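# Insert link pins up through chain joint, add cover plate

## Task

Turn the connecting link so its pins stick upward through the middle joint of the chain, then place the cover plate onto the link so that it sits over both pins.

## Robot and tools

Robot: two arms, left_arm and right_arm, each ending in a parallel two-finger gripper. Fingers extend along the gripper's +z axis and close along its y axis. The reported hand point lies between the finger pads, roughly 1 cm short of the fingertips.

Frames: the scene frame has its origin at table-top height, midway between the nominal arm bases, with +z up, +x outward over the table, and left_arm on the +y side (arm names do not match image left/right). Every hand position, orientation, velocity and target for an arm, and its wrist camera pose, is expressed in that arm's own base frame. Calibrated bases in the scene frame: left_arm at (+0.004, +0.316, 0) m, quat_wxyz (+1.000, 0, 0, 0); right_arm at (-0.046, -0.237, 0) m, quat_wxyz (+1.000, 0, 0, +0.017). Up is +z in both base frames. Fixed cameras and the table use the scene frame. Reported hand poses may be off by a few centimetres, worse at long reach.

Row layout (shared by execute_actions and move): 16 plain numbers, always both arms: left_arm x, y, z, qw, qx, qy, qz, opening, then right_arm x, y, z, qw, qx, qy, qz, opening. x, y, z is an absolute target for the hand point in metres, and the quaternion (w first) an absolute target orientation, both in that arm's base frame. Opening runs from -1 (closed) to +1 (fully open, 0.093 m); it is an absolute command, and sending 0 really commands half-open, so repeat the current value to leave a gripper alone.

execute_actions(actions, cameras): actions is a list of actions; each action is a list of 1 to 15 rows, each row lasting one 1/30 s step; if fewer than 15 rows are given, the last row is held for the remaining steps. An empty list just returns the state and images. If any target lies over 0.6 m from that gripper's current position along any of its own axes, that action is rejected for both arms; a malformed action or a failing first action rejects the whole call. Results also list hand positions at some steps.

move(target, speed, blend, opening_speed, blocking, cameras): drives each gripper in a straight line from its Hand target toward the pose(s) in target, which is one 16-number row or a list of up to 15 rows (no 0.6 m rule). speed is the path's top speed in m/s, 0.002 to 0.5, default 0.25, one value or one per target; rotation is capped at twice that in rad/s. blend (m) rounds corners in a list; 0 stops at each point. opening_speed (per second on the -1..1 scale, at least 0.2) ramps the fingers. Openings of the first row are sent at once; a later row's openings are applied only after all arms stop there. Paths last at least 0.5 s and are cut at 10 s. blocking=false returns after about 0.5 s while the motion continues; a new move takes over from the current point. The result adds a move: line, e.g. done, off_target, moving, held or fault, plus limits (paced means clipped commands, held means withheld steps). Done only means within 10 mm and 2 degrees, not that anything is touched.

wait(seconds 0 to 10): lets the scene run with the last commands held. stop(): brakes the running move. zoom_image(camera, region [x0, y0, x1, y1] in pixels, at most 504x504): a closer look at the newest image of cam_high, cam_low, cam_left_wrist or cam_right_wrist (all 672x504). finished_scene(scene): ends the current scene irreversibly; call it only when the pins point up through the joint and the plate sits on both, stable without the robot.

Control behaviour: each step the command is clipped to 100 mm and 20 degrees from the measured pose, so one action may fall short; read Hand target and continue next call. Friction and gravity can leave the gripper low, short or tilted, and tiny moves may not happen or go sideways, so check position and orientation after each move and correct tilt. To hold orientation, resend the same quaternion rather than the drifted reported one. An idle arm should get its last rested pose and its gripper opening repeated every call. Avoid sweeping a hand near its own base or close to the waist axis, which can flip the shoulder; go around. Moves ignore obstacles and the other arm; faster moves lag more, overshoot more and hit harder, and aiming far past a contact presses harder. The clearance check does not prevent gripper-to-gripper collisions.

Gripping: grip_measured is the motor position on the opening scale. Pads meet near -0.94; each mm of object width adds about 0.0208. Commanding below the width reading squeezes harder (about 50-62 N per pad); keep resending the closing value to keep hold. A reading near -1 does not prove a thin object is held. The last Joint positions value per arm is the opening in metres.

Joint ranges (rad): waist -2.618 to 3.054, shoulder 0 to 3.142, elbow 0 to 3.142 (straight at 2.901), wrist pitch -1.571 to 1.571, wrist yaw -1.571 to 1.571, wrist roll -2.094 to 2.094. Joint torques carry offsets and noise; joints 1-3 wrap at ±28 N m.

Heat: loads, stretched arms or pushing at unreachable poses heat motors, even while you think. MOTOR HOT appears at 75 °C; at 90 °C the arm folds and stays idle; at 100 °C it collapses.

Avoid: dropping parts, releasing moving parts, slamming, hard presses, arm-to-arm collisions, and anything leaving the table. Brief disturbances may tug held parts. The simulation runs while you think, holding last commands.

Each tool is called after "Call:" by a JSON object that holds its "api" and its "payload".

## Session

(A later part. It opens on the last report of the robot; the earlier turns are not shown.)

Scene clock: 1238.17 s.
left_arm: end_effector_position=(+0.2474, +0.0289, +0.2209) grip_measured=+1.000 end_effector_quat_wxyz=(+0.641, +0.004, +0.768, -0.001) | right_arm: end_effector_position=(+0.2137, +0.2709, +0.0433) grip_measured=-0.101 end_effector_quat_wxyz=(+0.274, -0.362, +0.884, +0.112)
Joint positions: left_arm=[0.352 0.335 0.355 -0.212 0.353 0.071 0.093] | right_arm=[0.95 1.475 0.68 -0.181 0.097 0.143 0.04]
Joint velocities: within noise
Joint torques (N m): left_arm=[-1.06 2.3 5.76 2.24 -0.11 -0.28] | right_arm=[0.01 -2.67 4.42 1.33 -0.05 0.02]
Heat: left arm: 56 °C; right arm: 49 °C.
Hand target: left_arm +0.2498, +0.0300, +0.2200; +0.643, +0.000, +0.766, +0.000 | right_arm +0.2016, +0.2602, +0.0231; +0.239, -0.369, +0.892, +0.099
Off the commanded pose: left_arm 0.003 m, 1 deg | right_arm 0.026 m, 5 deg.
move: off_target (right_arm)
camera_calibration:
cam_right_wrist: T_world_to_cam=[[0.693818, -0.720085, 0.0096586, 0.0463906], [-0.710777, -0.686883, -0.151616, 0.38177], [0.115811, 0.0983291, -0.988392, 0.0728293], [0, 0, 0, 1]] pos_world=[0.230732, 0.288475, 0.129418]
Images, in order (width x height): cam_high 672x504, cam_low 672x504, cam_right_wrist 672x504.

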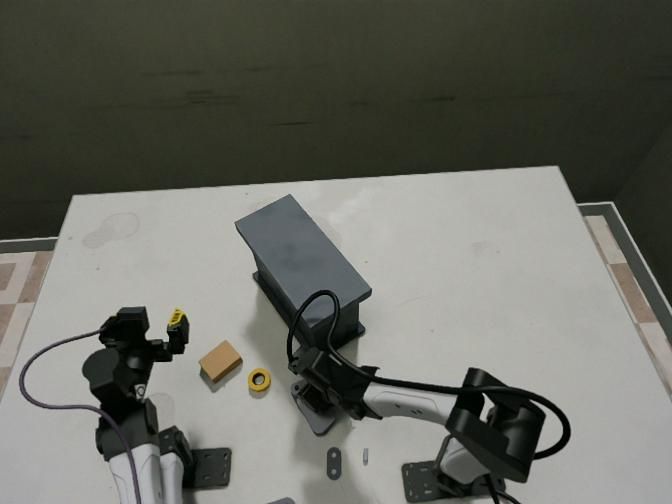

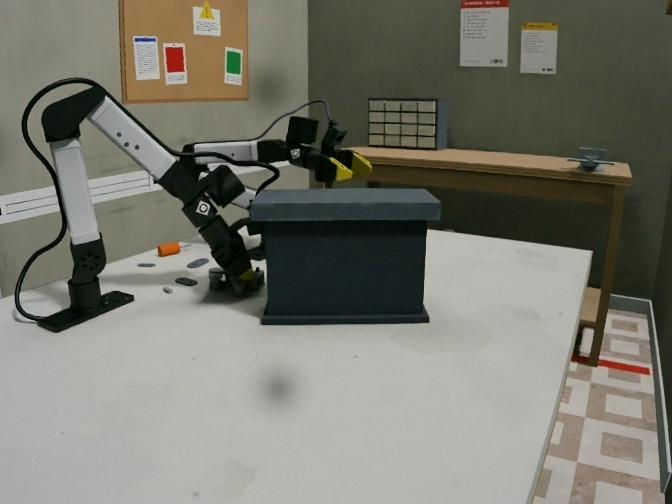

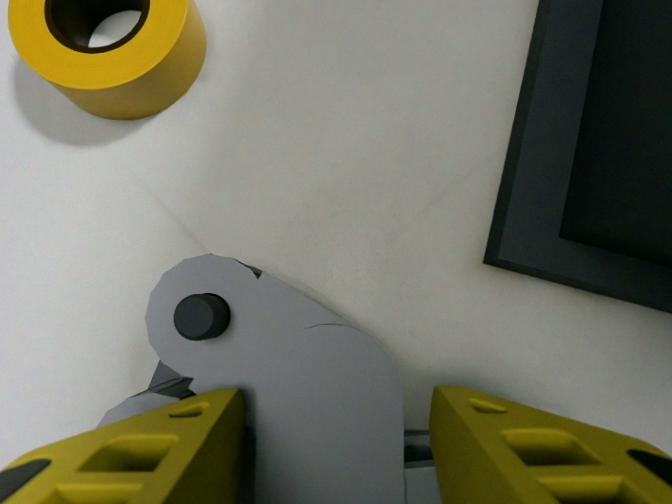

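Call:
{"api": "move", "payload": {"target": [[0.25,0.03,0.22,0.6428,0,0.766,0,1,0.20,0.255,0.10,0.2391,-0.3697,0.8924,0.099,-0.1],[0.25,0.03,0.22,0.6428,0,0.766,0,1,0.1626,0.2804,0.09,0.1263,-0.2482,0.9598,0.0327,-0.1]], "speed": 0.15, "cameras": ["cam_right_wrist"]}}

Scene clock: 1276.23 s.
left_arm: end_effector_position=(+0.2474, +0.0289, +0.2209) grip_measured=+1.000 end_effector_quat_wxyz=(+0.641, +0.004, +0.768, -0.001) | right_arm: end_effector_position=(+0.1632, +0.2798, +0.0896) grip_measured=-0.101 end_effector_quat_wxyz=(+0.129, -0.249, +0.959, +0.040)
Joint positions: left_arm=[0.352 0.335 0.355 -0.212 0.353 0.071 0.093] | right_arm=[1.117 1.576 1.121 -0.884 0.143 0.592 0.04]
Joint velocities: within noise
Joint torques (N m): left_arm=[-1.06 2.3 5.76 2.24 -0.11 -0.28] | right_arm=[0.25 -5.15 8.55 0.71 0.21 0.08]
Heat: left arm: 56 °C; right arm: 46 °C.
Hand target: left_arm +0.2498, +0.0300, +0.2200; +0.643, +0.000, +0.766, +0.000 | right_arm +0.1626, +0.2804, +0.0900; +0.127, -0.248, +0.960, +0.033
Off the commanded pose: left_arm 0.003 m, 1 deg | right_arm 0.001 m, 1 deg.
move: done
camera_calibration:
cam_right_wrist: T_world_to_cam=[[0.481893, -0.87623, -0.000459875, 0.166622], [-0.862339, -0.474346, 0.177107, 0.294876], [-0.155405, -0.08495, -0.984191, 0.218698], [0, 0, 0, 1]] pos_world=[0.207976, 0.304451, 0.163092]
Images, in order (width x height): cam_right_wrist 672x504.

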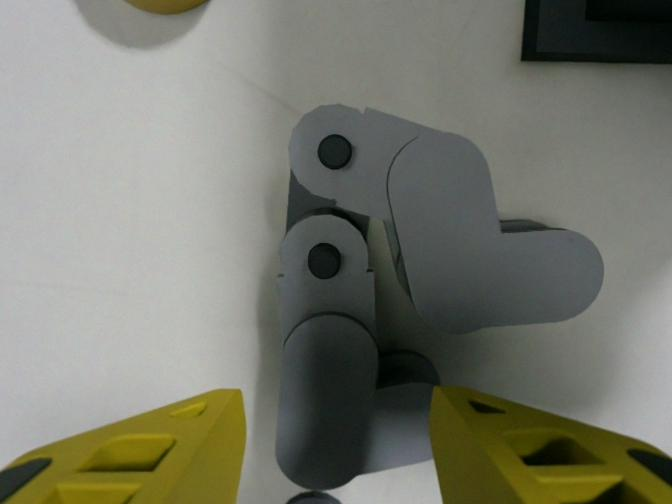

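Call:
{"api": "move", "payload": {"target": [[0.25,0.03,0.22,0.6428,0,0.766,0,1,0.15,0.26,0.13,0.1263,-0.2482,0.9598,0.0327,0.1],[0.25,0.03,0.22,0.6428,0,0.766,0,1,0.056,0.240,0.10,0,0.0488,0.9988,0,0.1]], "speed": 0.2, "blend": 0.01, "cameras": ["cam_high","cam_right_wrist"]}}

Scene clock: 1317.63 s.
left_arm: end_effector_position=(+0.2474, +0.0289, +0.2209) grip_measured=+1.000 end_effector_quat_wxyz=(+0.641, +0.004, +0.768, -0.001) | right_arm: end_effector_position=(+0.0612, +0.2458, +0.1019) grip_measured=+0.099 end_effector_quat_wxyz=(+0.008, +0.048, +0.999, +0.010)
Joint positions: left_arm=[0.352 0.335 0.355 -0.212 0.353 0.071 0.093] | right_arm=[1.335 1.486 1.117 -1.179 0.012 1.431 0.05]
Joint velocities: within noise
Joint torques (N m): left_arm=[-1.06 2.29 5.74 2.24 -0.11 -0.28] | right_arm=[0.31 -5.65 5.41 0.2 -0.06 0.1]
Heat: left arm: 56 °C; right arm: 48 °C.
Hand target: left_arm +0.2498, +0.0300, +0.2200; +0.643, +0.000, +0.766, +0.000 | right_arm +0.0561, +0.2401, +0.1000; +0.000, +0.049, +0.999, +0.000
Off the commanded pose: left_arm 0.003 m, 1 deg | right_arm 0.008 m, 1 deg.
move: done
camera_calibration:
cam_right_wrist: T_world_to_cam=[[-0.0992961, -0.995034, -0.00696478, 0.251349], [-0.902808, 0.087145, 0.421122, 0.0281465], [-0.418424, 0.0481036, -0.906977, 0.187542], [0, 0, 0, 1]] pos_world=[0.128841, 0.238627, 0.159994]
Images, in order (width x height): cam_high 672x504, cam_right_wrist 672x504.

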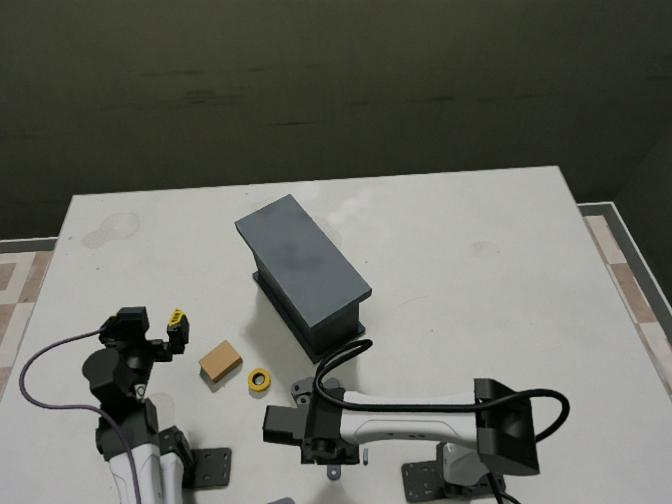

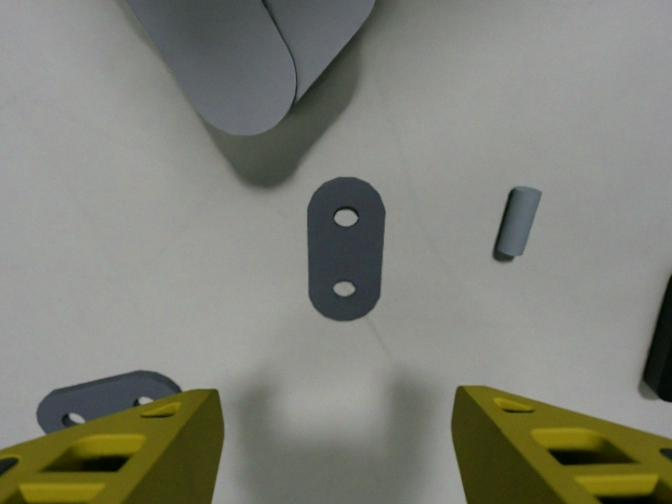

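Call:
{"api": "move", "payload": {"target": [[0.25,0.03,0.22,0.6428,0,0.766,0,1,0.0545,0.2425,0.035,0,0.0576,0.9983,0,0.1]], "speed": 0.1, "cameras": ["cam_right_wrist"]}}

Scene clock: 1328.37 s.
left_arm: end_effector_position=(+0.2474, +0.0289, +0.2209) grip_measured=+1.000 end_effector_quat_wxyz=(+0.641, +0.004, +0.768, -0.001) | right_arm: end_effector_position=(+0.0580, +0.2411, +0.0394) grip_measured=+0.099 end_effector_quat_wxyz=(+0.005, +0.057, +0.998, +0.000)
Joint positions: left_arm=[0.352 0.335 0.355 -0.212 0.353 0.071 0.093] | right_arm=[1.342 1.548 0.919 -0.94 0.011 1.457 0.05]
Joint velocities: within noise
Joint torques (N m): left_arm=[-1.06 2.3 5.74 2.24 -0.11 -0.28] | right_arm=[0.25 -4.46 5.2 0.53 -0.1 0.08]
Heat: left arm: 56 °C; right arm: 47 °C.
Hand target: left_arm +0.2498, +0.0300, +0.2200; +0.643, +0.000, +0.766, +0.000 | right_arm +0.0545, +0.2423, +0.0351; +0.000, +0.058, +0.998, +0.000
Off the commanded pose: left_arm 0.003 m, 1 deg | right_arm 0.006 m, 1 deg.
move: done
camera_calibration:
cam_right_wrist: T_world_to_cam=[[-0.11822, -0.992902, 0.0129995, 0.2458], [-0.89832, 0.112519, 0.424689, 0.0454723], [-0.423138, 0.0385291, -0.905246, 0.132327], [0, 0, 0, 1]] pos_world=[0.1259, 0.23384, 0.0972816]
Images, in order (width x height): cam_right_wrist 672x504.

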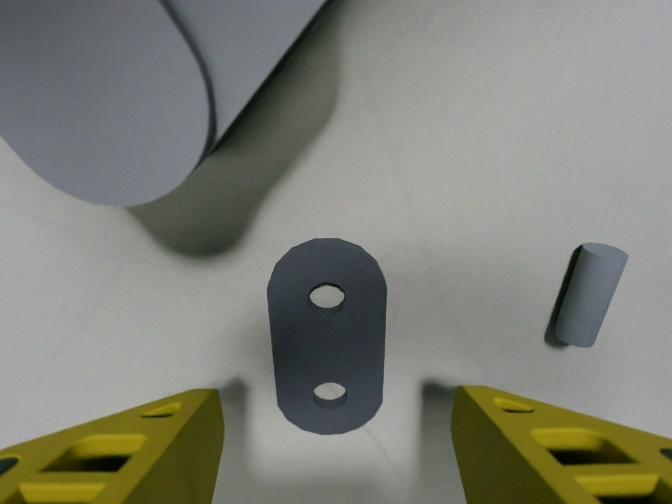

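Call:
{"api": "move", "payload": {"target": [[0.25,0.03,0.22,0.6428,0,0.766,0,1,0.0515,0.2445,0.009,0,0.0500,0.9988,0,0.1]], "speed": 0.06, "cameras": ["cam_right_wrist"]}}

Scene clock: 1335.67 s.
left_arm: end_effector_position=(+0.2474, +0.0289, +0.2209) grip_measured=+1.000 end_effector_quat_wxyz=(+0.641, +0.004, +0.768, -0.001) | right_arm: end_effector_position=(+0.0551, +0.2439, +0.0137) grip_measured=+0.099 end_effector_quat_wxyz=(+0.006, +0.051, +0.999, +0.001)
Joint positions: left_arm=[0.352 0.335 0.355 -0.212 0.353 0.071 0.093] | right_arm=[1.356 1.601 0.859 -0.826 0.011 1.457 0.05]
Joint velocities: within noise
Joint torques (N m): left_arm=[-1.06 2.3 5.75 2.24 -0.11 -0.28] | right_arm=[0.28 -4.57 5.12 0.52 -0.09 0.04]
Heat: left arm: 56 °C; right arm: 47 °C.
Hand target: left_arm +0.2498, +0.0300, +0.2200; +0.643, +0.000, +0.766, +0.000 | right_arm +0.0515, +0.2444, +0.0092; +0.000, +0.050, +0.999, +0.000
Off the commanded pose: left_arm 0.003 m, 1 deg | right_arm 0.006 m, 1 deg.
move: done
camera_calibration:
cam_right_wrist: T_world_to_cam=[[-0.104956, -0.994406, 0.0118579, 0.24817], [-0.899846, 0.100039, 0.424582, 0.0566336], [-0.423393, 0.0338922, -0.905312, 0.10884], [0, 0, 0, 1]] pos_world=[0.12309, 0.237427, 0.0715457]
Images, in order (width x height): cam_right_wrist 672x504.

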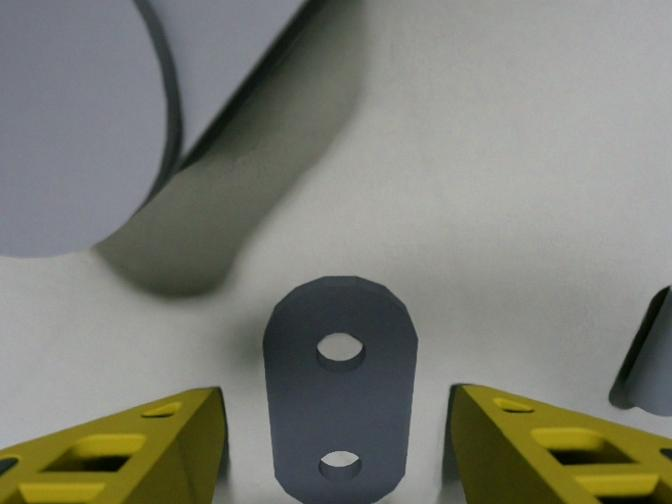

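Call:
{"api": "move", "payload": {"target": [[0.25,0.03,0.22,0.6428,0,0.766,0,1,0.0515,0.2445,0.0045,0,0.0500,0.9988,0,0.1]], "speed": 0.04, "cameras": []}}

Call:
{"api": "move", "payload": {"target": [[0.25,0.03,0.22,0.6428,0,0.766,0,1,0.0515,0.2445,0.0045,0,0.0500,0.9988,0,-0.6]], "speed": 0.04, "opening_speed": 0.6, "cameras": ["cam_right_wrist"]}}

Scene clock: 1343.60 s.
left_arm: end_effector_position=(+0.2474, +0.0289, +0.2209) grip_measured=+1.000 end_effector_quat_wxyz=(+0.641, +0.004, +0.768, -0.001) | right_arm: end_effector_position=(+0.0552, +0.2442, +0.0109) grip_measured=+0.099 end_effector_quat_wxyz=(+0.006, +0.051, +0.999, +0.002)
Joint positions: left_arm=[0.352 0.335 0.355 -0.212 0.353 0.071 0.093] | right_arm=[1.356 1.607 0.852 -0.811 0.011 1.457 0.05]
Joint velocities: within noise
Joint torques (N m): left_arm=[-1.05 2.3 5.76 2.24 -0.1 -0.28] | right_arm=[0.16 -4.18 4.45 0.62 -0.06 -0.01]
Heat: left arm: 56 °C; right arm: 46 °C.
Hand target: left_arm +0.2498, +0.0300, +0.2200; +0.643, +0.000, +0.766, +0.000 | right_arm +0.0515, +0.2442, +0.0047; +0.000, +0.050, +0.999, +0.000
Off the commanded pose: left_arm 0.003 m, 1 deg | right_arm 0.007 m, 1 deg.
move: done
No camera images: "cameras" was empty.

Scene clock: 1344.97 s.
left_arm: end_effector_position=(+0.2474, +0.0289, +0.2209) grip_measured=+1.000 end_effector_quat_wxyz=(+0.641, +0.004, +0.768, -0.001) | right_arm: end_effector_position=(+0.0554, +0.2460, +0.0107) grip_measured=-0.455 end_effector_quat_wxyz=(+0.006, +0.051, +0.999, +0.005)
Joint positions: left_arm=[0.352 0.335 0.355 -0.212 0.353 0.071 0.093] | right_arm=[1.356 1.608 0.852 -0.804 0.01 1.457 0.023]
Joint velocities: within noise
Joint torques (N m): left_arm=[-1.06 2.3 5.75 2.24 -0.1 -0.28] | right_arm=[0.23 -4.18 4.63 0.55 -0.06 0.08]
Heat: left arm: 56 °C; right arm: 46 °C.
Hand target: left_arm +0.2498, +0.0300, +0.2200; +0.643, +0.000, +0.766, +0.000 | right_arm +0.0515, +0.2443, +0.0046; +0.000, +0.050, +0.999, +0.000
Off the commanded pose: left_arm 0.003 m, 1 deg | right_arm 0.007 m, 1 deg.
move: done
camera_calibration:
cam_right_wrist: T_world_to_cam=[[-0.104958, -0.994471, 0.00343261, 0.250419], [-0.90029, 0.0964834, 0.424463, 0.0588842], [-0.422447, 0.0414605, -0.905439, 0.104291], [0, 0, 0, 1]] pos_world=[0.123354, 0.239029, 0.0685756]
Images, in order (width x height): cam_right_wrist 672x504.

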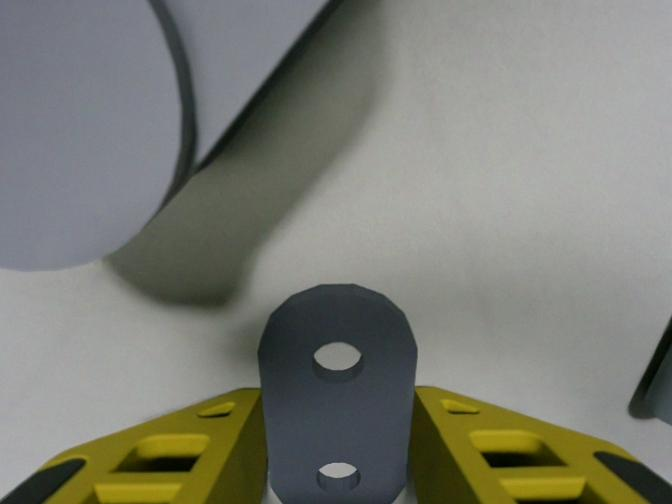

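Call:
{"api": "move", "payload": {"target": [[0.25,0.03,0.22,0.6428,0,0.766,0,1,0.0515,0.2445,0.09,0,0.0500,0.9988,0,-0.6],[0.25,0.03,0.22,0.6428,0,0.766,0,1,0.165,0.265,0.12,0,-0.2656,0.9641,0,-0.6],[0.25,0.03,0.22,0.6428,0,0.766,0,1,0.180,0.288,0.085,0,-0.2656,0.9641,0,-0.6]], "speed": 0.12, "cameras": ["cam_right_wrist","cam_high"]}}

Scene clock: 1366.07 s.
left_arm: end_effector_position=(+0.2474, +0.0289, +0.2209) grip_measured=+1.000 end_effector_quat_wxyz=(+0.641, +0.004, +0.768, -0.001) | right_arm: end_effector_position=(+0.1748, +0.2810, +0.0839) grip_measured=-0.455 end_effector_quat_wxyz=(-0.005, -0.265, +0.964, -0.011)
Joint positions: left_arm=[0.352 0.335 0.355 -0.212 0.353 0.071 0.093] | right_arm=[1.019 1.831 1.422 -1.185 0.009 0.482 0.023]
Joint velocities: within noise
Joint torques (N m): left_arm=[-1.07 2.29 5.75 2.24 -0.1 -0.27] | right_arm=[-1.11 -7.5 7.9 0.55 -0.07 -0.1]
Heat: left arm: 55 °C; right arm: 45 °C.
Hand target: left_arm +0.2498, +0.0300, +0.2200; +0.643, +0.000, +0.766, +0.000 | right_arm +0.1800, +0.2879, +0.0852; +0.000, -0.266, +0.964, +0.000
Off the commanded pose: left_arm 0.003 m, 1 deg | right_arm 0.009 m, 1 deg.
move: done
camera_calibration:
cam_right_wrist: T_world_to_cam=[[0.508447, -0.860456, 0.0331125, 0.150133], [-0.776773, -0.441723, 0.448893, 0.259483], [-0.371626, -0.253959, -0.892972, 0.292583], [0, 0, 0, 1]] pos_world=[0.233956, 0.318106, 0.139817]
Images, in order (width x height): cam_high 672x504, cam_right_wrist 672x504.

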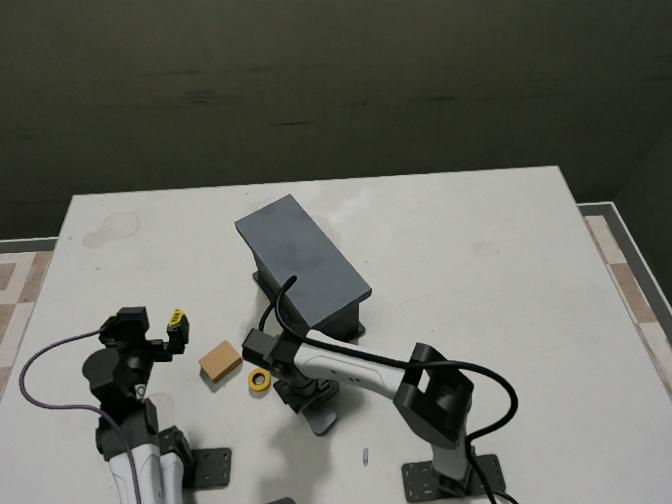

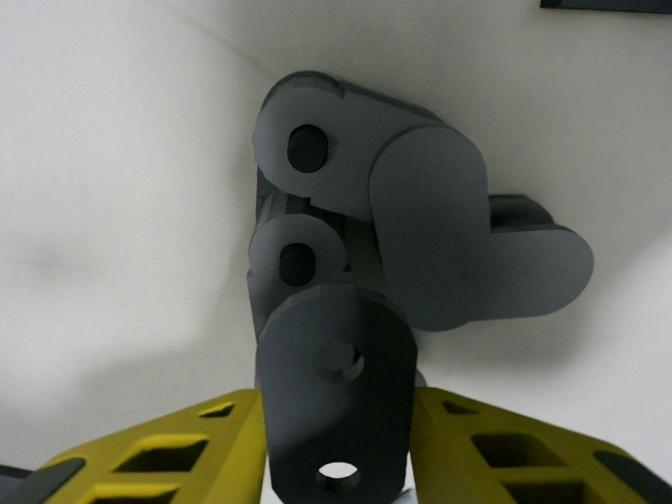

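Call:
{"api": "move", "payload": {"target": [[0.25,0.03,0.22,0.6428,0,0.766,0,1,0.2035,0.3095,0.066,0,-0.2036,0.9790,0,-0.6]], "speed": 0.06, "cameras": ["cam_right_wrist"]}}

Call:
{"api": "zoom_image", "payload": {"camera": "cam_right_wrist", "region": [220, 180, 460, 504]}}

Scene clock: 1395.77 s.
left_arm: end_effector_position=(+0.2474, +0.0289, +0.2209) grip_measured=+1.000 end_effector_quat_wxyz=(+0.641, +0.004, +0.768, -0.001) | right_arm: end_effector_position=(+0.1980, +0.3031, +0.0668) grip_measured=-0.455 end_effector_quat_wxyz=(-0.003, -0.211, +0.977, -0.009)
Joint positions: left_arm=[0.352 0.335 0.355 -0.212 0.353 0.071 0.093] | right_arm=[0.996 1.955 1.519 -1.152 0.009 0.571 0.023]
Joint velocities: within noise
Joint torques (N m): left_arm=[-1.05 2.32 5.76 2.24 -0.1 -0.28] | right_arm=[-1.05 -8.21 8.14 0.56 -0.06 -0.03]
Heat: left arm: 55 °C; right arm: 48 °C.
Hand target: left_arm +0.2498, +0.0300, +0.2200; +0.643, +0.000, +0.766, +0.000 | right_arm +0.2035, +0.3093, +0.0661; +0.000, -0.204, +0.979, +0.000
Off the commanded pose: left_arm 0.003 m, 1 deg | right_arm 0.008 m, 1 deg.
move: done
camera_calibration:
cam_right_wrist: T_world_to_cam=[[0.410193, -0.911459, 0.0313638, 0.193001], [-0.823122, -0.355191, 0.443067, 0.27832], [-0.392698, -0.207559, -0.895939, 0.28188], [0, 0, 0, 1]] pos_world=[0.260618, 0.333277, 0.123179]
Images, in order (width x height): cam_right_wrist 672x504.

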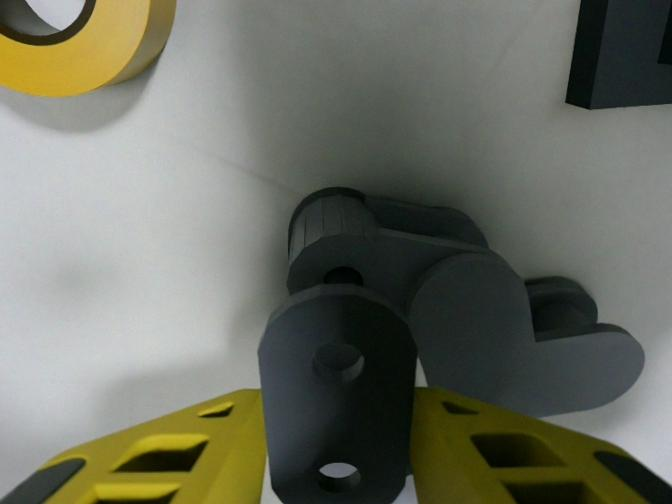

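Scaled by 1.556 from the camera's 672x504 image, which has a finer 960x720 frame.

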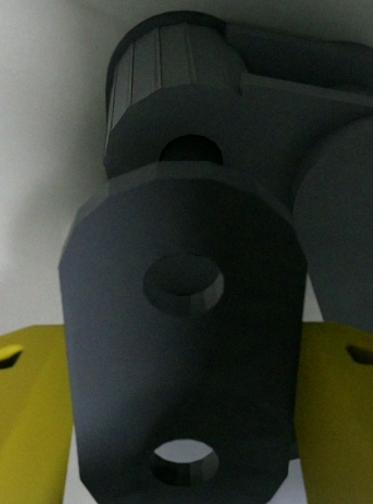

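Call:
{"api": "move", "payload": {"target": [[0.20,-0.03,0.22,0.52,0.25,0.76,-0.3,1,0.2035,0.3095,0.066,0,-0.2036,0.9790,0,-0.6],[0.13,-0.10,0.155,0.3962,0.5698,0.6218,-0.3630,1,0.2035,0.3095,0.066,0,-0.2036,0.9790,0,-0.6]], "speed": 0.2, "blend": 0.02, "cameras": ["cam_left_wrist","cam_right_wrist","cam_low"]}}

Call:
{"api": "zoom_image", "payload": {"camera": "cam_low", "region": [190, 220, 310, 310]}}

Scene clock: 1450.60 s.
left_arm: end_effector_position=(+0.1355, -0.0998, +0.1568) grip_measured=+1.000 end_effector_quat_wxyz=(+0.398, +0.567, +0.643, -0.325) | right_arm: end_effector_position=(+0.1980, +0.3031, +0.0668) grip_measured=-0.455 end_effector_quat_wxyz=(-0.003, -0.211, +0.977, -0.009)
Joint positions: left_arm=[0.397 1.109 0.686 -1.558 1.031 2.078 0.093] | right_arm=[0.996 1.955 1.519 -1.152 0.009 0.572 0.023]
Joint velocities: within noise
Joint torques (N m): left_arm=[-1.02 -0.54 4.26 -0.52 0.41 -0.05] | right_arm=[-0.91 -8.17 8.2 0.54 -0.07 0.07]
Heat: left arm: 54 °C; right arm: 49 °C.
Hand target: left_arm +0.1311, -0.1014, +0.1543; +0.389, +0.570, +0.642, -0.335 | right_arm +0.2035, +0.3093, +0.0661; +0.000, -0.204, +0.979, +0.000
Off the commanded pose: left_arm 0.006 m, 5 deg | right_arm 0.008 m, 1 deg.
joint sent to its limit (left arm) — joint 4 (wrist pitch), lower limit; joint 6 (wrist roll), upper limit. The joint targets are off in orientation, not in position.
move: off_target (left_arm)
camera_calibration:
cam_left_wrist: T_world_to_cam=[[-0.98954, -0.143343, -0.0162533, 0.123557], [-0.102924, 0.780437, -0.616705, 0.228385], [0.101085, -0.608581, -0.787026, 0.130306], [0, 0, 0, 1]] pos_world=[0.132599, -0.0812277, 0.245408]
cam_right_wrist: T_world_to_cam=[[0.409149, -0.911928, 0.0313749, 0.193349], [-0.823538, -0.354248, 0.44305, 0.278118], [-0.392915, -0.207112, -0.895948, 0.281788], [0, 0, 0, 1]] pos_world=[0.260651, 0.333205, 0.123181]
Images, in order (width x height): cam_low 672x504, cam_left_wrist 672x504, cam_right_wrist 672x504.

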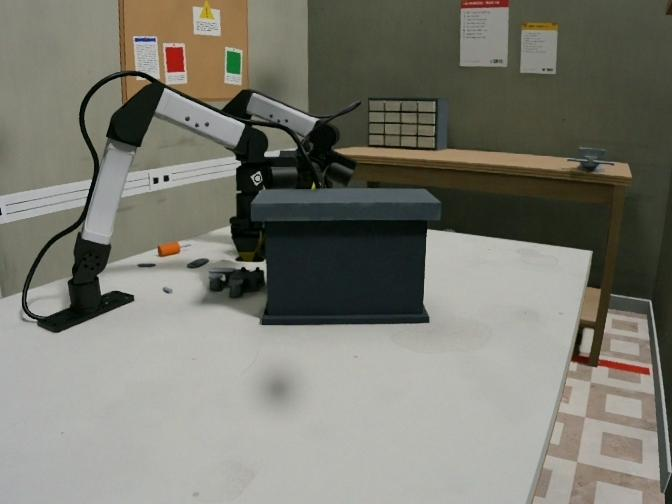

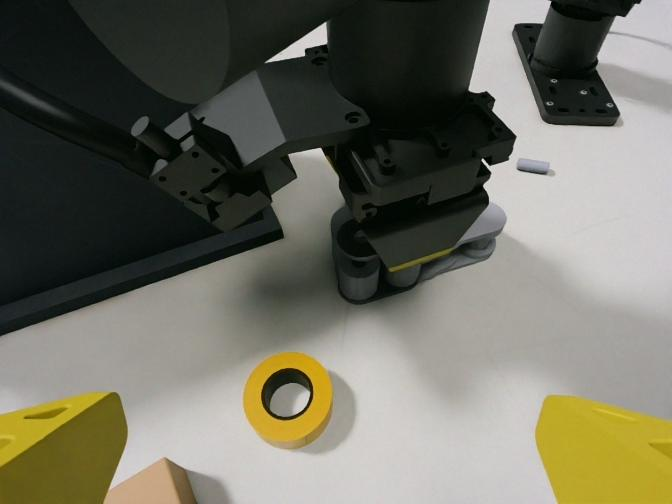

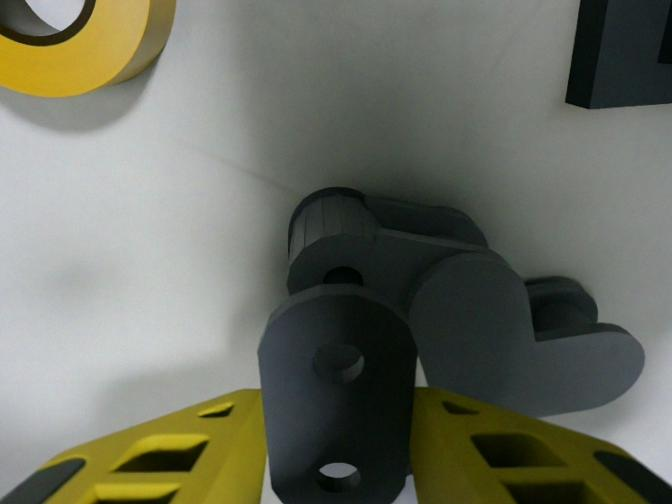

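Scaled by 4.200 from the camera's 672x504 image, which has a finer 960x720 frame.

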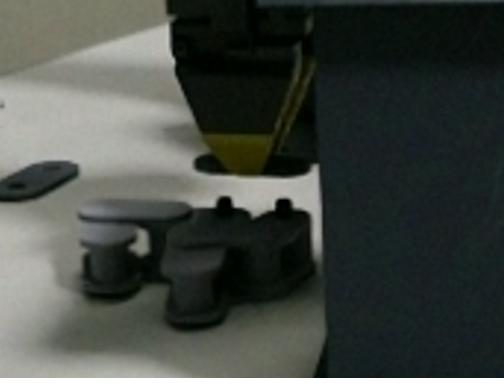

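Call:
{"api": "zoom_image", "payload": {"camera": "cam_low", "region": [228, 240, 278, 290]}}

Scaled by 10.080 from the camera's 672x504 image, which has a finer 960x720 frame.

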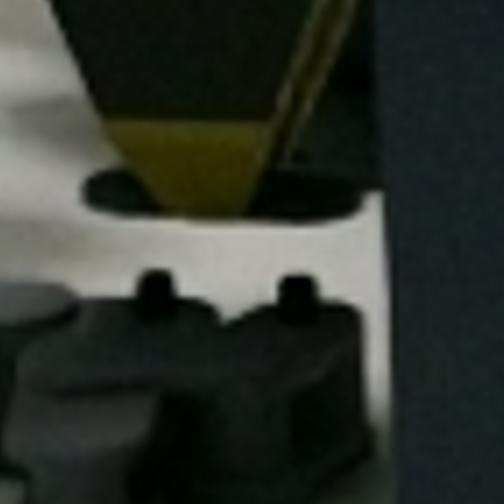

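Call:
{"api": "move", "payload": {"target": [[0.1355,-0.0998,0.1568,0.398,0.567,0.643,-0.325,1,0.205,0.3083,0.055,0,-0.2036,0.9790,0,-0.6]], "speed": 0.05, "cameras": ["cam_right_wrist","cam_low"]}}

Call:
{"api": "zoom_image", "payload": {"camera": "cam_low", "region": [228, 240, 278, 290]}}

Call:
{"api": "zoom_image", "payload": {"camera": "cam_right_wrist", "region": [220, 180, 460, 504]}}

Scene clock: 1470.30 s.
left_arm: end_effector_position=(+0.1355, -0.0998, +0.1567) grip_measured=+1.000 end_effector_quat_wxyz=(+0.398, +0.568, +0.643, -0.325) | right_arm: end_effector_position=(+0.2037, +0.3085, +0.0628) grip_measured=-0.455 end_effector_quat_wxyz=(+0.006, -0.208, +0.978, +0.000)
Joint positions: left_arm=[0.397 1.109 0.686 -1.558 1.031 2.079 0.093] | right_arm=[0.991 1.963 1.514 -1.113 0.009 0.572 0.023]
Joint velocities: within noise
Joint torques (N m): left_arm=[-0.13 -1.47 4.89 -0.39 0.53 -0.2] | right_arm=[-0.96 -8.17 5.56 0.59 -0.04 -0.02]
Heat: left arm: 49 °C; right arm: 49 °C.
Hand target: left_arm +0.1355, -0.0998, +0.1568; +0.398, +0.567, +0.643, -0.325 | right_arm +0.2049, +0.3081, +0.0551; +0.000, -0.204, +0.979, +0.000
Off the commanded pose: left_arm 0.000 m, 0 deg | right_arm 0.008 m, 1 deg.
move: done
camera_calibration:
cam_right_wrist: T_world_to_cam=[[0.404276, -0.914474, 0.0172725, 0.198716], [-0.831439, -0.359567, 0.423581, 0.290933], [-0.381144, -0.185605, -0.905693, 0.273086], [0, 0, 0, 1]] pos_world=[0.265642, 0.337017, 0.120666]
Images, in order (width x height): cam_low 672x504, cam_right_wrist 672x504.

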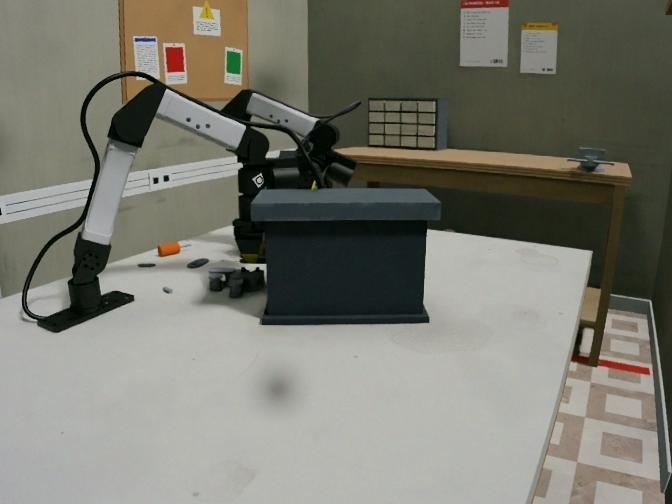

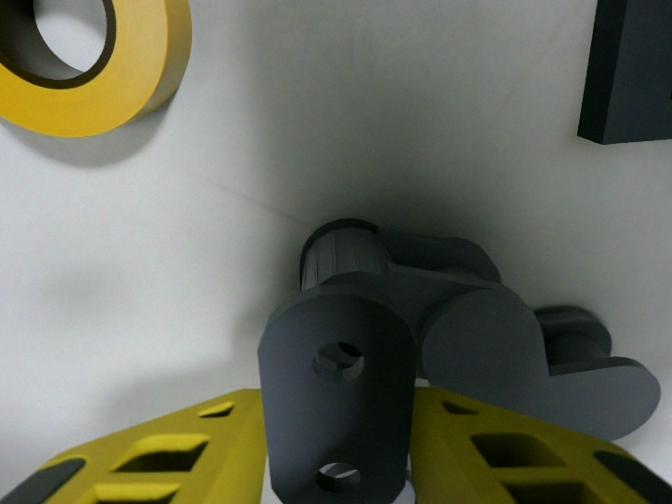

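Scaled by 10.080 from the camera's 672x504 image, which has a finer 960x720 frame.

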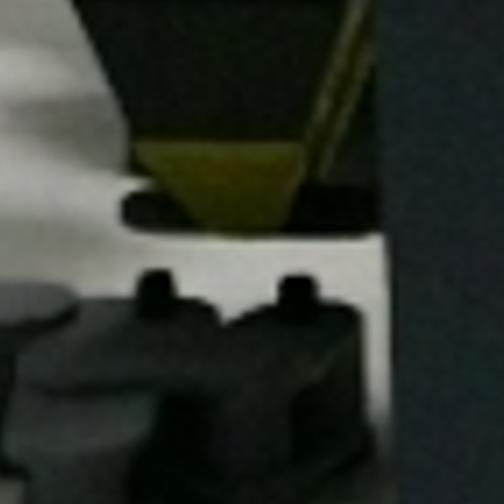

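Scaled by 1.556 from the camera's 672x504 image, which has a finer 960x720 frame.

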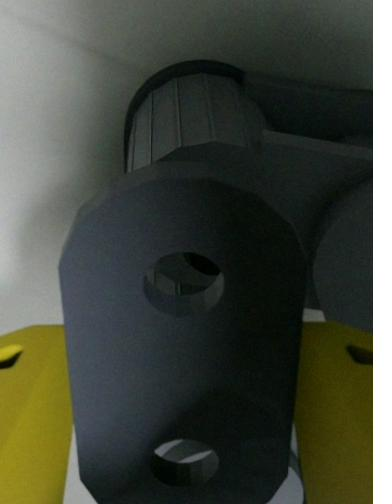

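Call:
{"api": "move", "payload": {"target": [[0.1355,-0.0998,0.1568,0.398,0.567,0.643,-0.325,1,0.1965,0.2985,0.054,0,-0.2036,0.9790,0,-0.6]], "speed": 0.05, "cameras": ["cam_right_wrist","cam_low"]}}

Call:
{"api": "zoom_image", "payload": {"camera": "cam_low", "region": [228, 240, 278, 290]}}

Call:
{"api": "zoom_image", "payload": {"camera": "cam_right_wrist", "region": [220, 180, 460, 504]}}

Scene clock: 1493.97 s.
left_arm: end_effector_position=(+0.1355, -0.0998, +0.1567) grip_measured=+1.000 end_effector_quat_wxyz=(+0.398, +0.568, +0.643, -0.325) | right_arm: end_effector_position=(+0.1968, +0.2980, +0.0513) grip_measured=-0.455 end_effector_quat_wxyz=(-0.004, -0.208, +0.978, -0.010)
Joint positions: left_arm=[0.397 1.109 0.686 -1.558 1.031 2.079 0.093] | right_arm=[0.991 1.951 1.45 -1.089 0.009 0.572 0.023]
Joint velocities: within noise
Joint torques (N m): left_arm=[-0.14 -1.47 4.89 -0.39 0.53 -0.2] | right_arm=[-0.51 -11.21 5.01 0.51 -0.06 0.11]
Heat: left arm: 46 °C; right arm: 47 °C.
Hand target: left_arm +0.1355, -0.0998, +0.1568; +0.398, +0.567, +0.643, -0.325 | right_arm +0.1965, +0.2985, +0.0540; +0.000, -0.204, +0.979, +0.000
Off the commanded pose: left_arm 0.000 m, 0 deg | right_arm 0.003 m, 1 deg.
move: done
camera_calibration:
cam_right_wrist: T_world_to_cam=[[0.404648, -0.913905, 0.0322038, 0.191067], [-0.824914, -0.349594, 0.444186, 0.280954], [-0.394685, -0.206304, -0.895356, 0.266468], [0, 0, 0, 1]] pos_world=[0.259619, 0.32781, 0.107635]
Images, in order (width x height): cam_low 672x504, cam_right_wrist 672x504.

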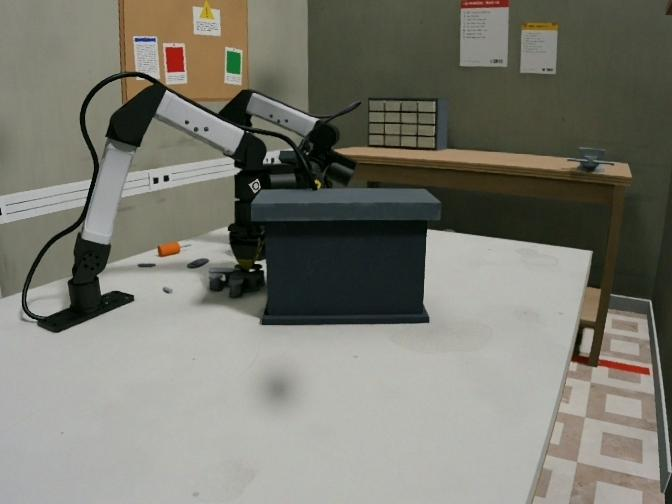

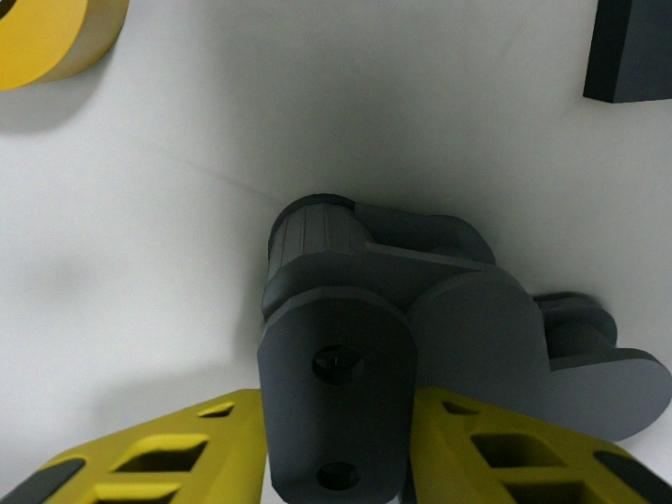

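Scaled by 10.080 from the camera's 672x504 image, which has a finer 960x720 frame.

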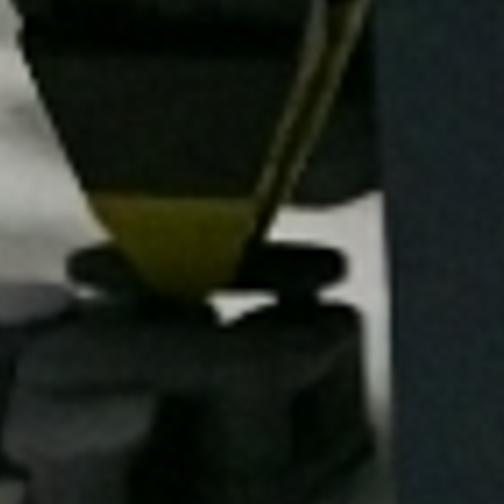

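Scaled by 1.556 from the camera's 672x504 image, which has a finer 960x720 frame.

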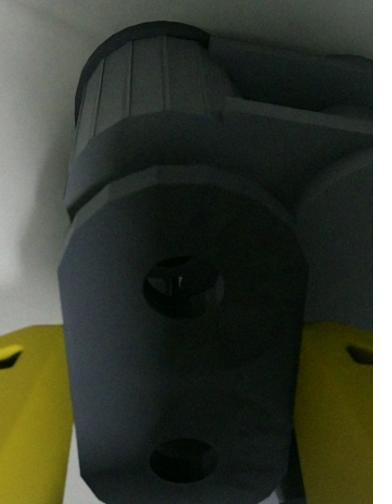

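Call:
{"api": "move", "payload": {"target": [[0.1355,-0.0998,0.1568,0.398,0.567,0.643,-0.325,1,0.2115,0.3155,0.066,0,-0.2036,0.9790,0,-0.6],[0.1355,-0.0998,0.1568,0.398,0.567,0.643,-0.325,1,0.1993,0.3020,0.0575,0,-0.2036,0.9790,0,-0.6]], "speed": 0.05, "cameras": ["cam_right_wrist","cam_low"]}}

Call:
{"api": "zoom_image", "payload": {"camera": "cam_low", "region": [228, 240, 278, 290]}}

Call:
{"api": "zoom_image", "payload": {"camera": "cam_right_wrist", "region": [220, 180, 460, 504]}}

Scene clock: 1505.93 s.
left_arm: end_effector_position=(+0.1355, -0.0998, +0.1567) grip_measured=+1.000 end_effector_quat_wxyz=(+0.398, +0.568, +0.643, -0.325) | right_arm: end_effector_position=(+0.1988, +0.3001, +0.0507) grip_measured=-0.455 end_effector_quat_wxyz=(-0.008, -0.208, +0.978, -0.014)
Joint positions: left_arm=[0.397 1.109 0.686 -1.558 1.031 2.079 0.093] | right_arm=[0.99 1.972 1.478 -1.106 0.009 0.572 0.023]
Joint velocities: within noise
Joint torques (N m): left_arm=[-0.14 -1.47 4.89 -0.39 0.53 -0.2] | right_arm=[-0.42 -12.33 5.26 0.48 -0.03 0.01]
Heat: left arm: 45 °C; right arm: 47 °C.
Hand target: left_arm +0.1355, -0.0998, +0.1568; +0.398, +0.567, +0.643, -0.325 | right_arm +0.1993, +0.3020, +0.0575; +0.000, -0.204, +0.979, +0.000
Off the commanded pose: left_arm 0.000 m, 0 deg | right_arm 0.007 m, 2 deg.
move: done
camera_calibration:
cam_right_wrist: T_world_to_cam=[[0.403468, -0.914209, 0.0378917, 0.192304], [-0.822585, -0.344274, 0.452581, 0.281149], [-0.400708, -0.213771, -0.890918, 0.270391], [0, 0, 0, 1]] pos_world=[0.262028, 0.3304, 0.106367]
Images, in order (width x height): cam_low 672x504, cam_right_wrist 672x504.

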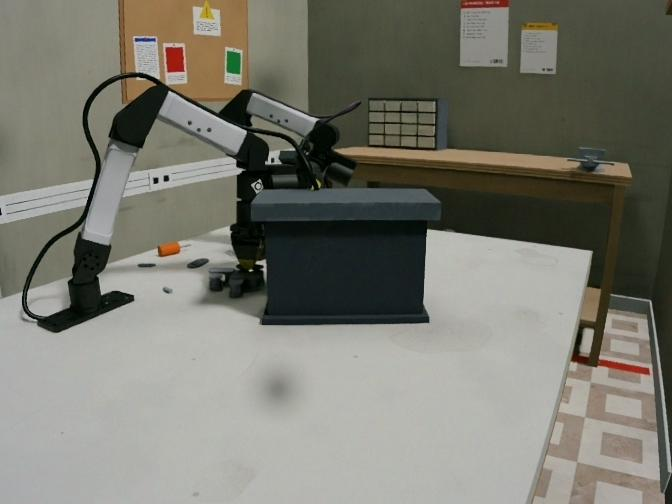

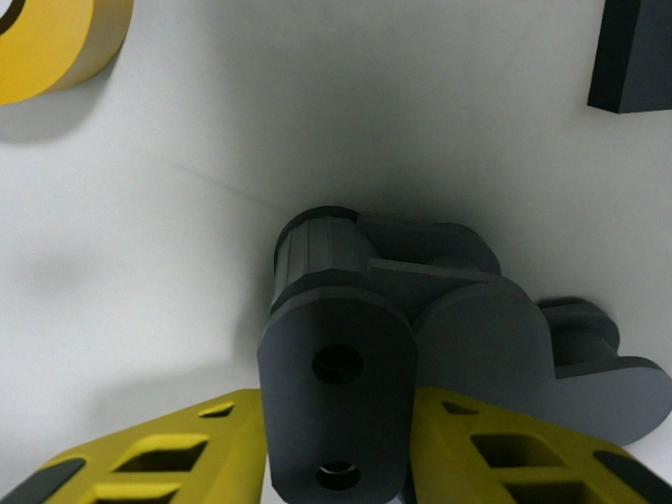

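Scaled by 10.080 from the camera's 672x504 image, which has a finer 960x720 frame.

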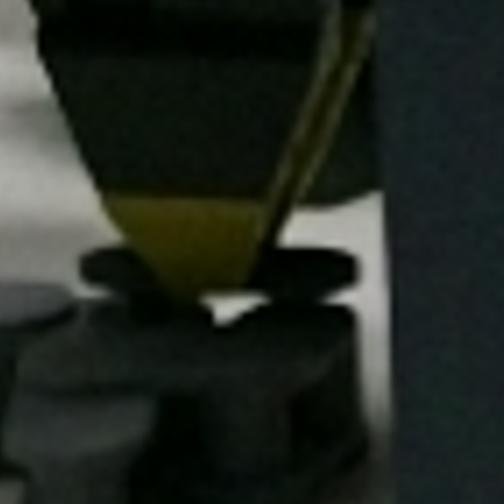

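Scaled by 1.556 from the camera's 672x504 image, which has a finer 960x720 frame.

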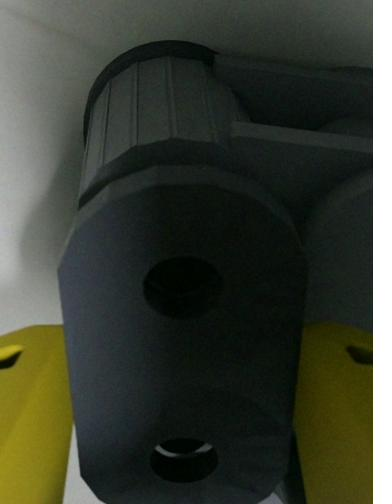

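Call:
{"api": "move", "payload": {"target": [[0.1355,-0.0998,0.1568,0.398,0.567,0.643,-0.325,1,0.2115,0.3165,0.072,0,-0.2036,0.9790,0,-0.6],[0.1355,-0.0998,0.1568,0.398,0.567,0.643,-0.325,1,0.1998,0.3045,0.063,0,-0.2036,0.9790,0,-0.6]], "speed": 0.05, "cameras": ["cam_right_wrist","cam_low"]}}

Call:
{"api": "zoom_image", "payload": {"camera": "cam_low", "region": [228, 240, 278, 290]}}

Call:
{"api": "zoom_image", "payload": {"camera": "cam_right_wrist", "region": [220, 180, 460, 504]}}

Scene clock: 1519.20 s.
left_arm: end_effector_position=(+0.1355, -0.0998, +0.1567) grip_measured=+1.000 end_effector_quat_wxyz=(+0.398, +0.568, +0.643, -0.325) | right_arm: end_effector_position=(+0.1992, +0.3008, +0.0554) grip_measured=-0.455 end_effector_quat_wxyz=(-0.010, -0.207, +0.978, -0.016)
Joint positions: left_arm=[0.397 1.109 0.686 -1.558 1.031 2.079 0.093] | right_arm=[0.99 1.977 1.503 -1.134 0.009 0.572 0.023]
Joint velocities: within noise
Joint torques (N m): left_arm=[-0.16 -1.46 4.88 -0.39 0.53 -0.2] | right_arm=[-0.32 -12.38 5.76 0.44 -0.09 0.04]
Heat: left arm: 44 °C; right arm: 46 °C.
Hand target: left_arm +0.1355, -0.0998, +0.1568; +0.398, +0.567, +0.643, -0.325 | right_arm +0.1997, +0.3044, +0.0631; +0.000, -0.204, +0.979, +0.000
Off the commanded pose: left_arm 0.000 m, 0 deg | right_arm 0.008 m, 2 deg.
move: done
camera_calibration:
cam_right_wrist: T_world_to_cam=[[0.403261, -0.914147, 0.0414214, 0.192397], [-0.821102, -0.341492, 0.457356, 0.278224], [-0.403946, -0.218445, -0.888319, 0.276823], [0, 0, 0, 1]] pos_world=[0.262685, 0.33136, 0.11069]
Images, in order (width x height): cam_low 672x504, cam_right_wrist 672x504.

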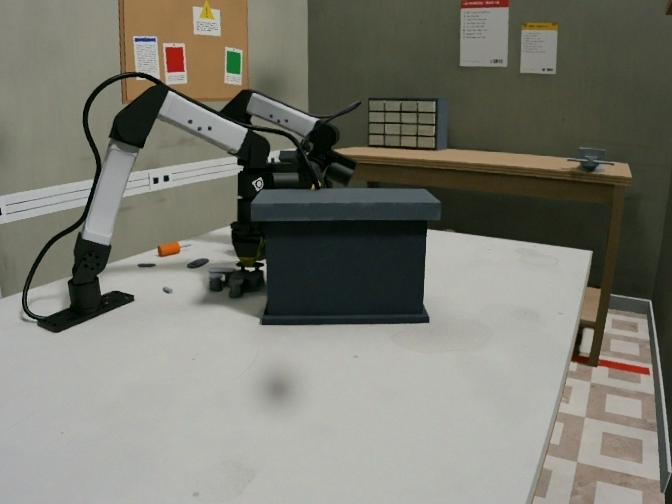

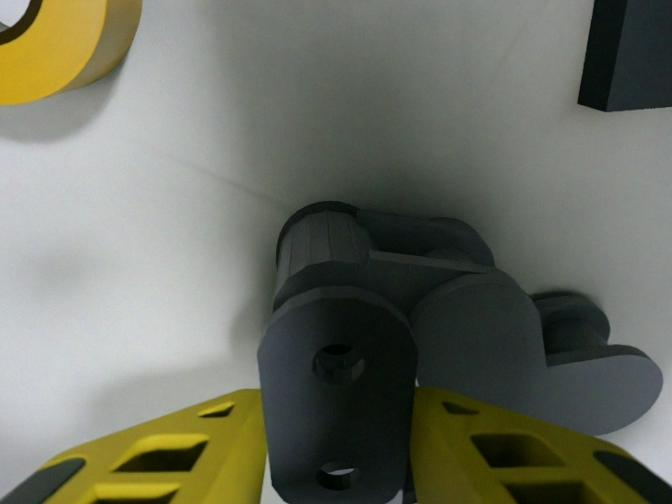

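Scaled by 10.080 from the camera's 672x504 image, which has a finer 960x720 frame.

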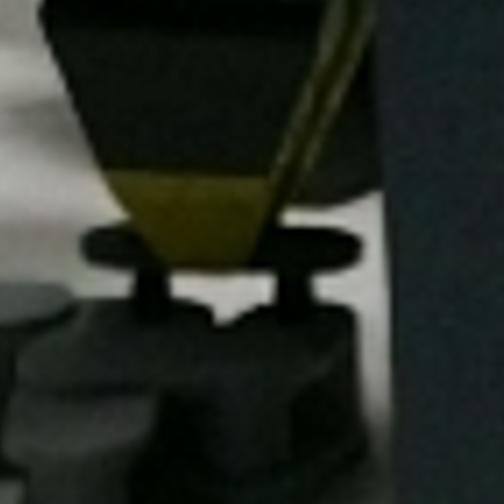

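Scaled by 1.556 from the camera's 672x504 image, which has a finer 960x720 frame.

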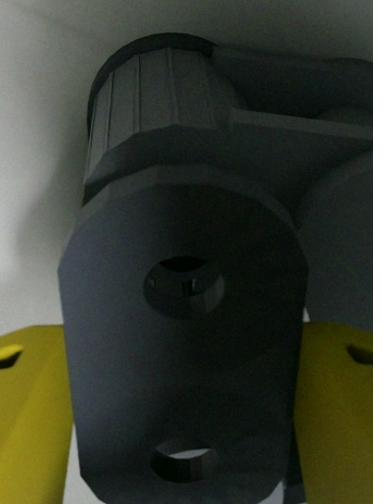

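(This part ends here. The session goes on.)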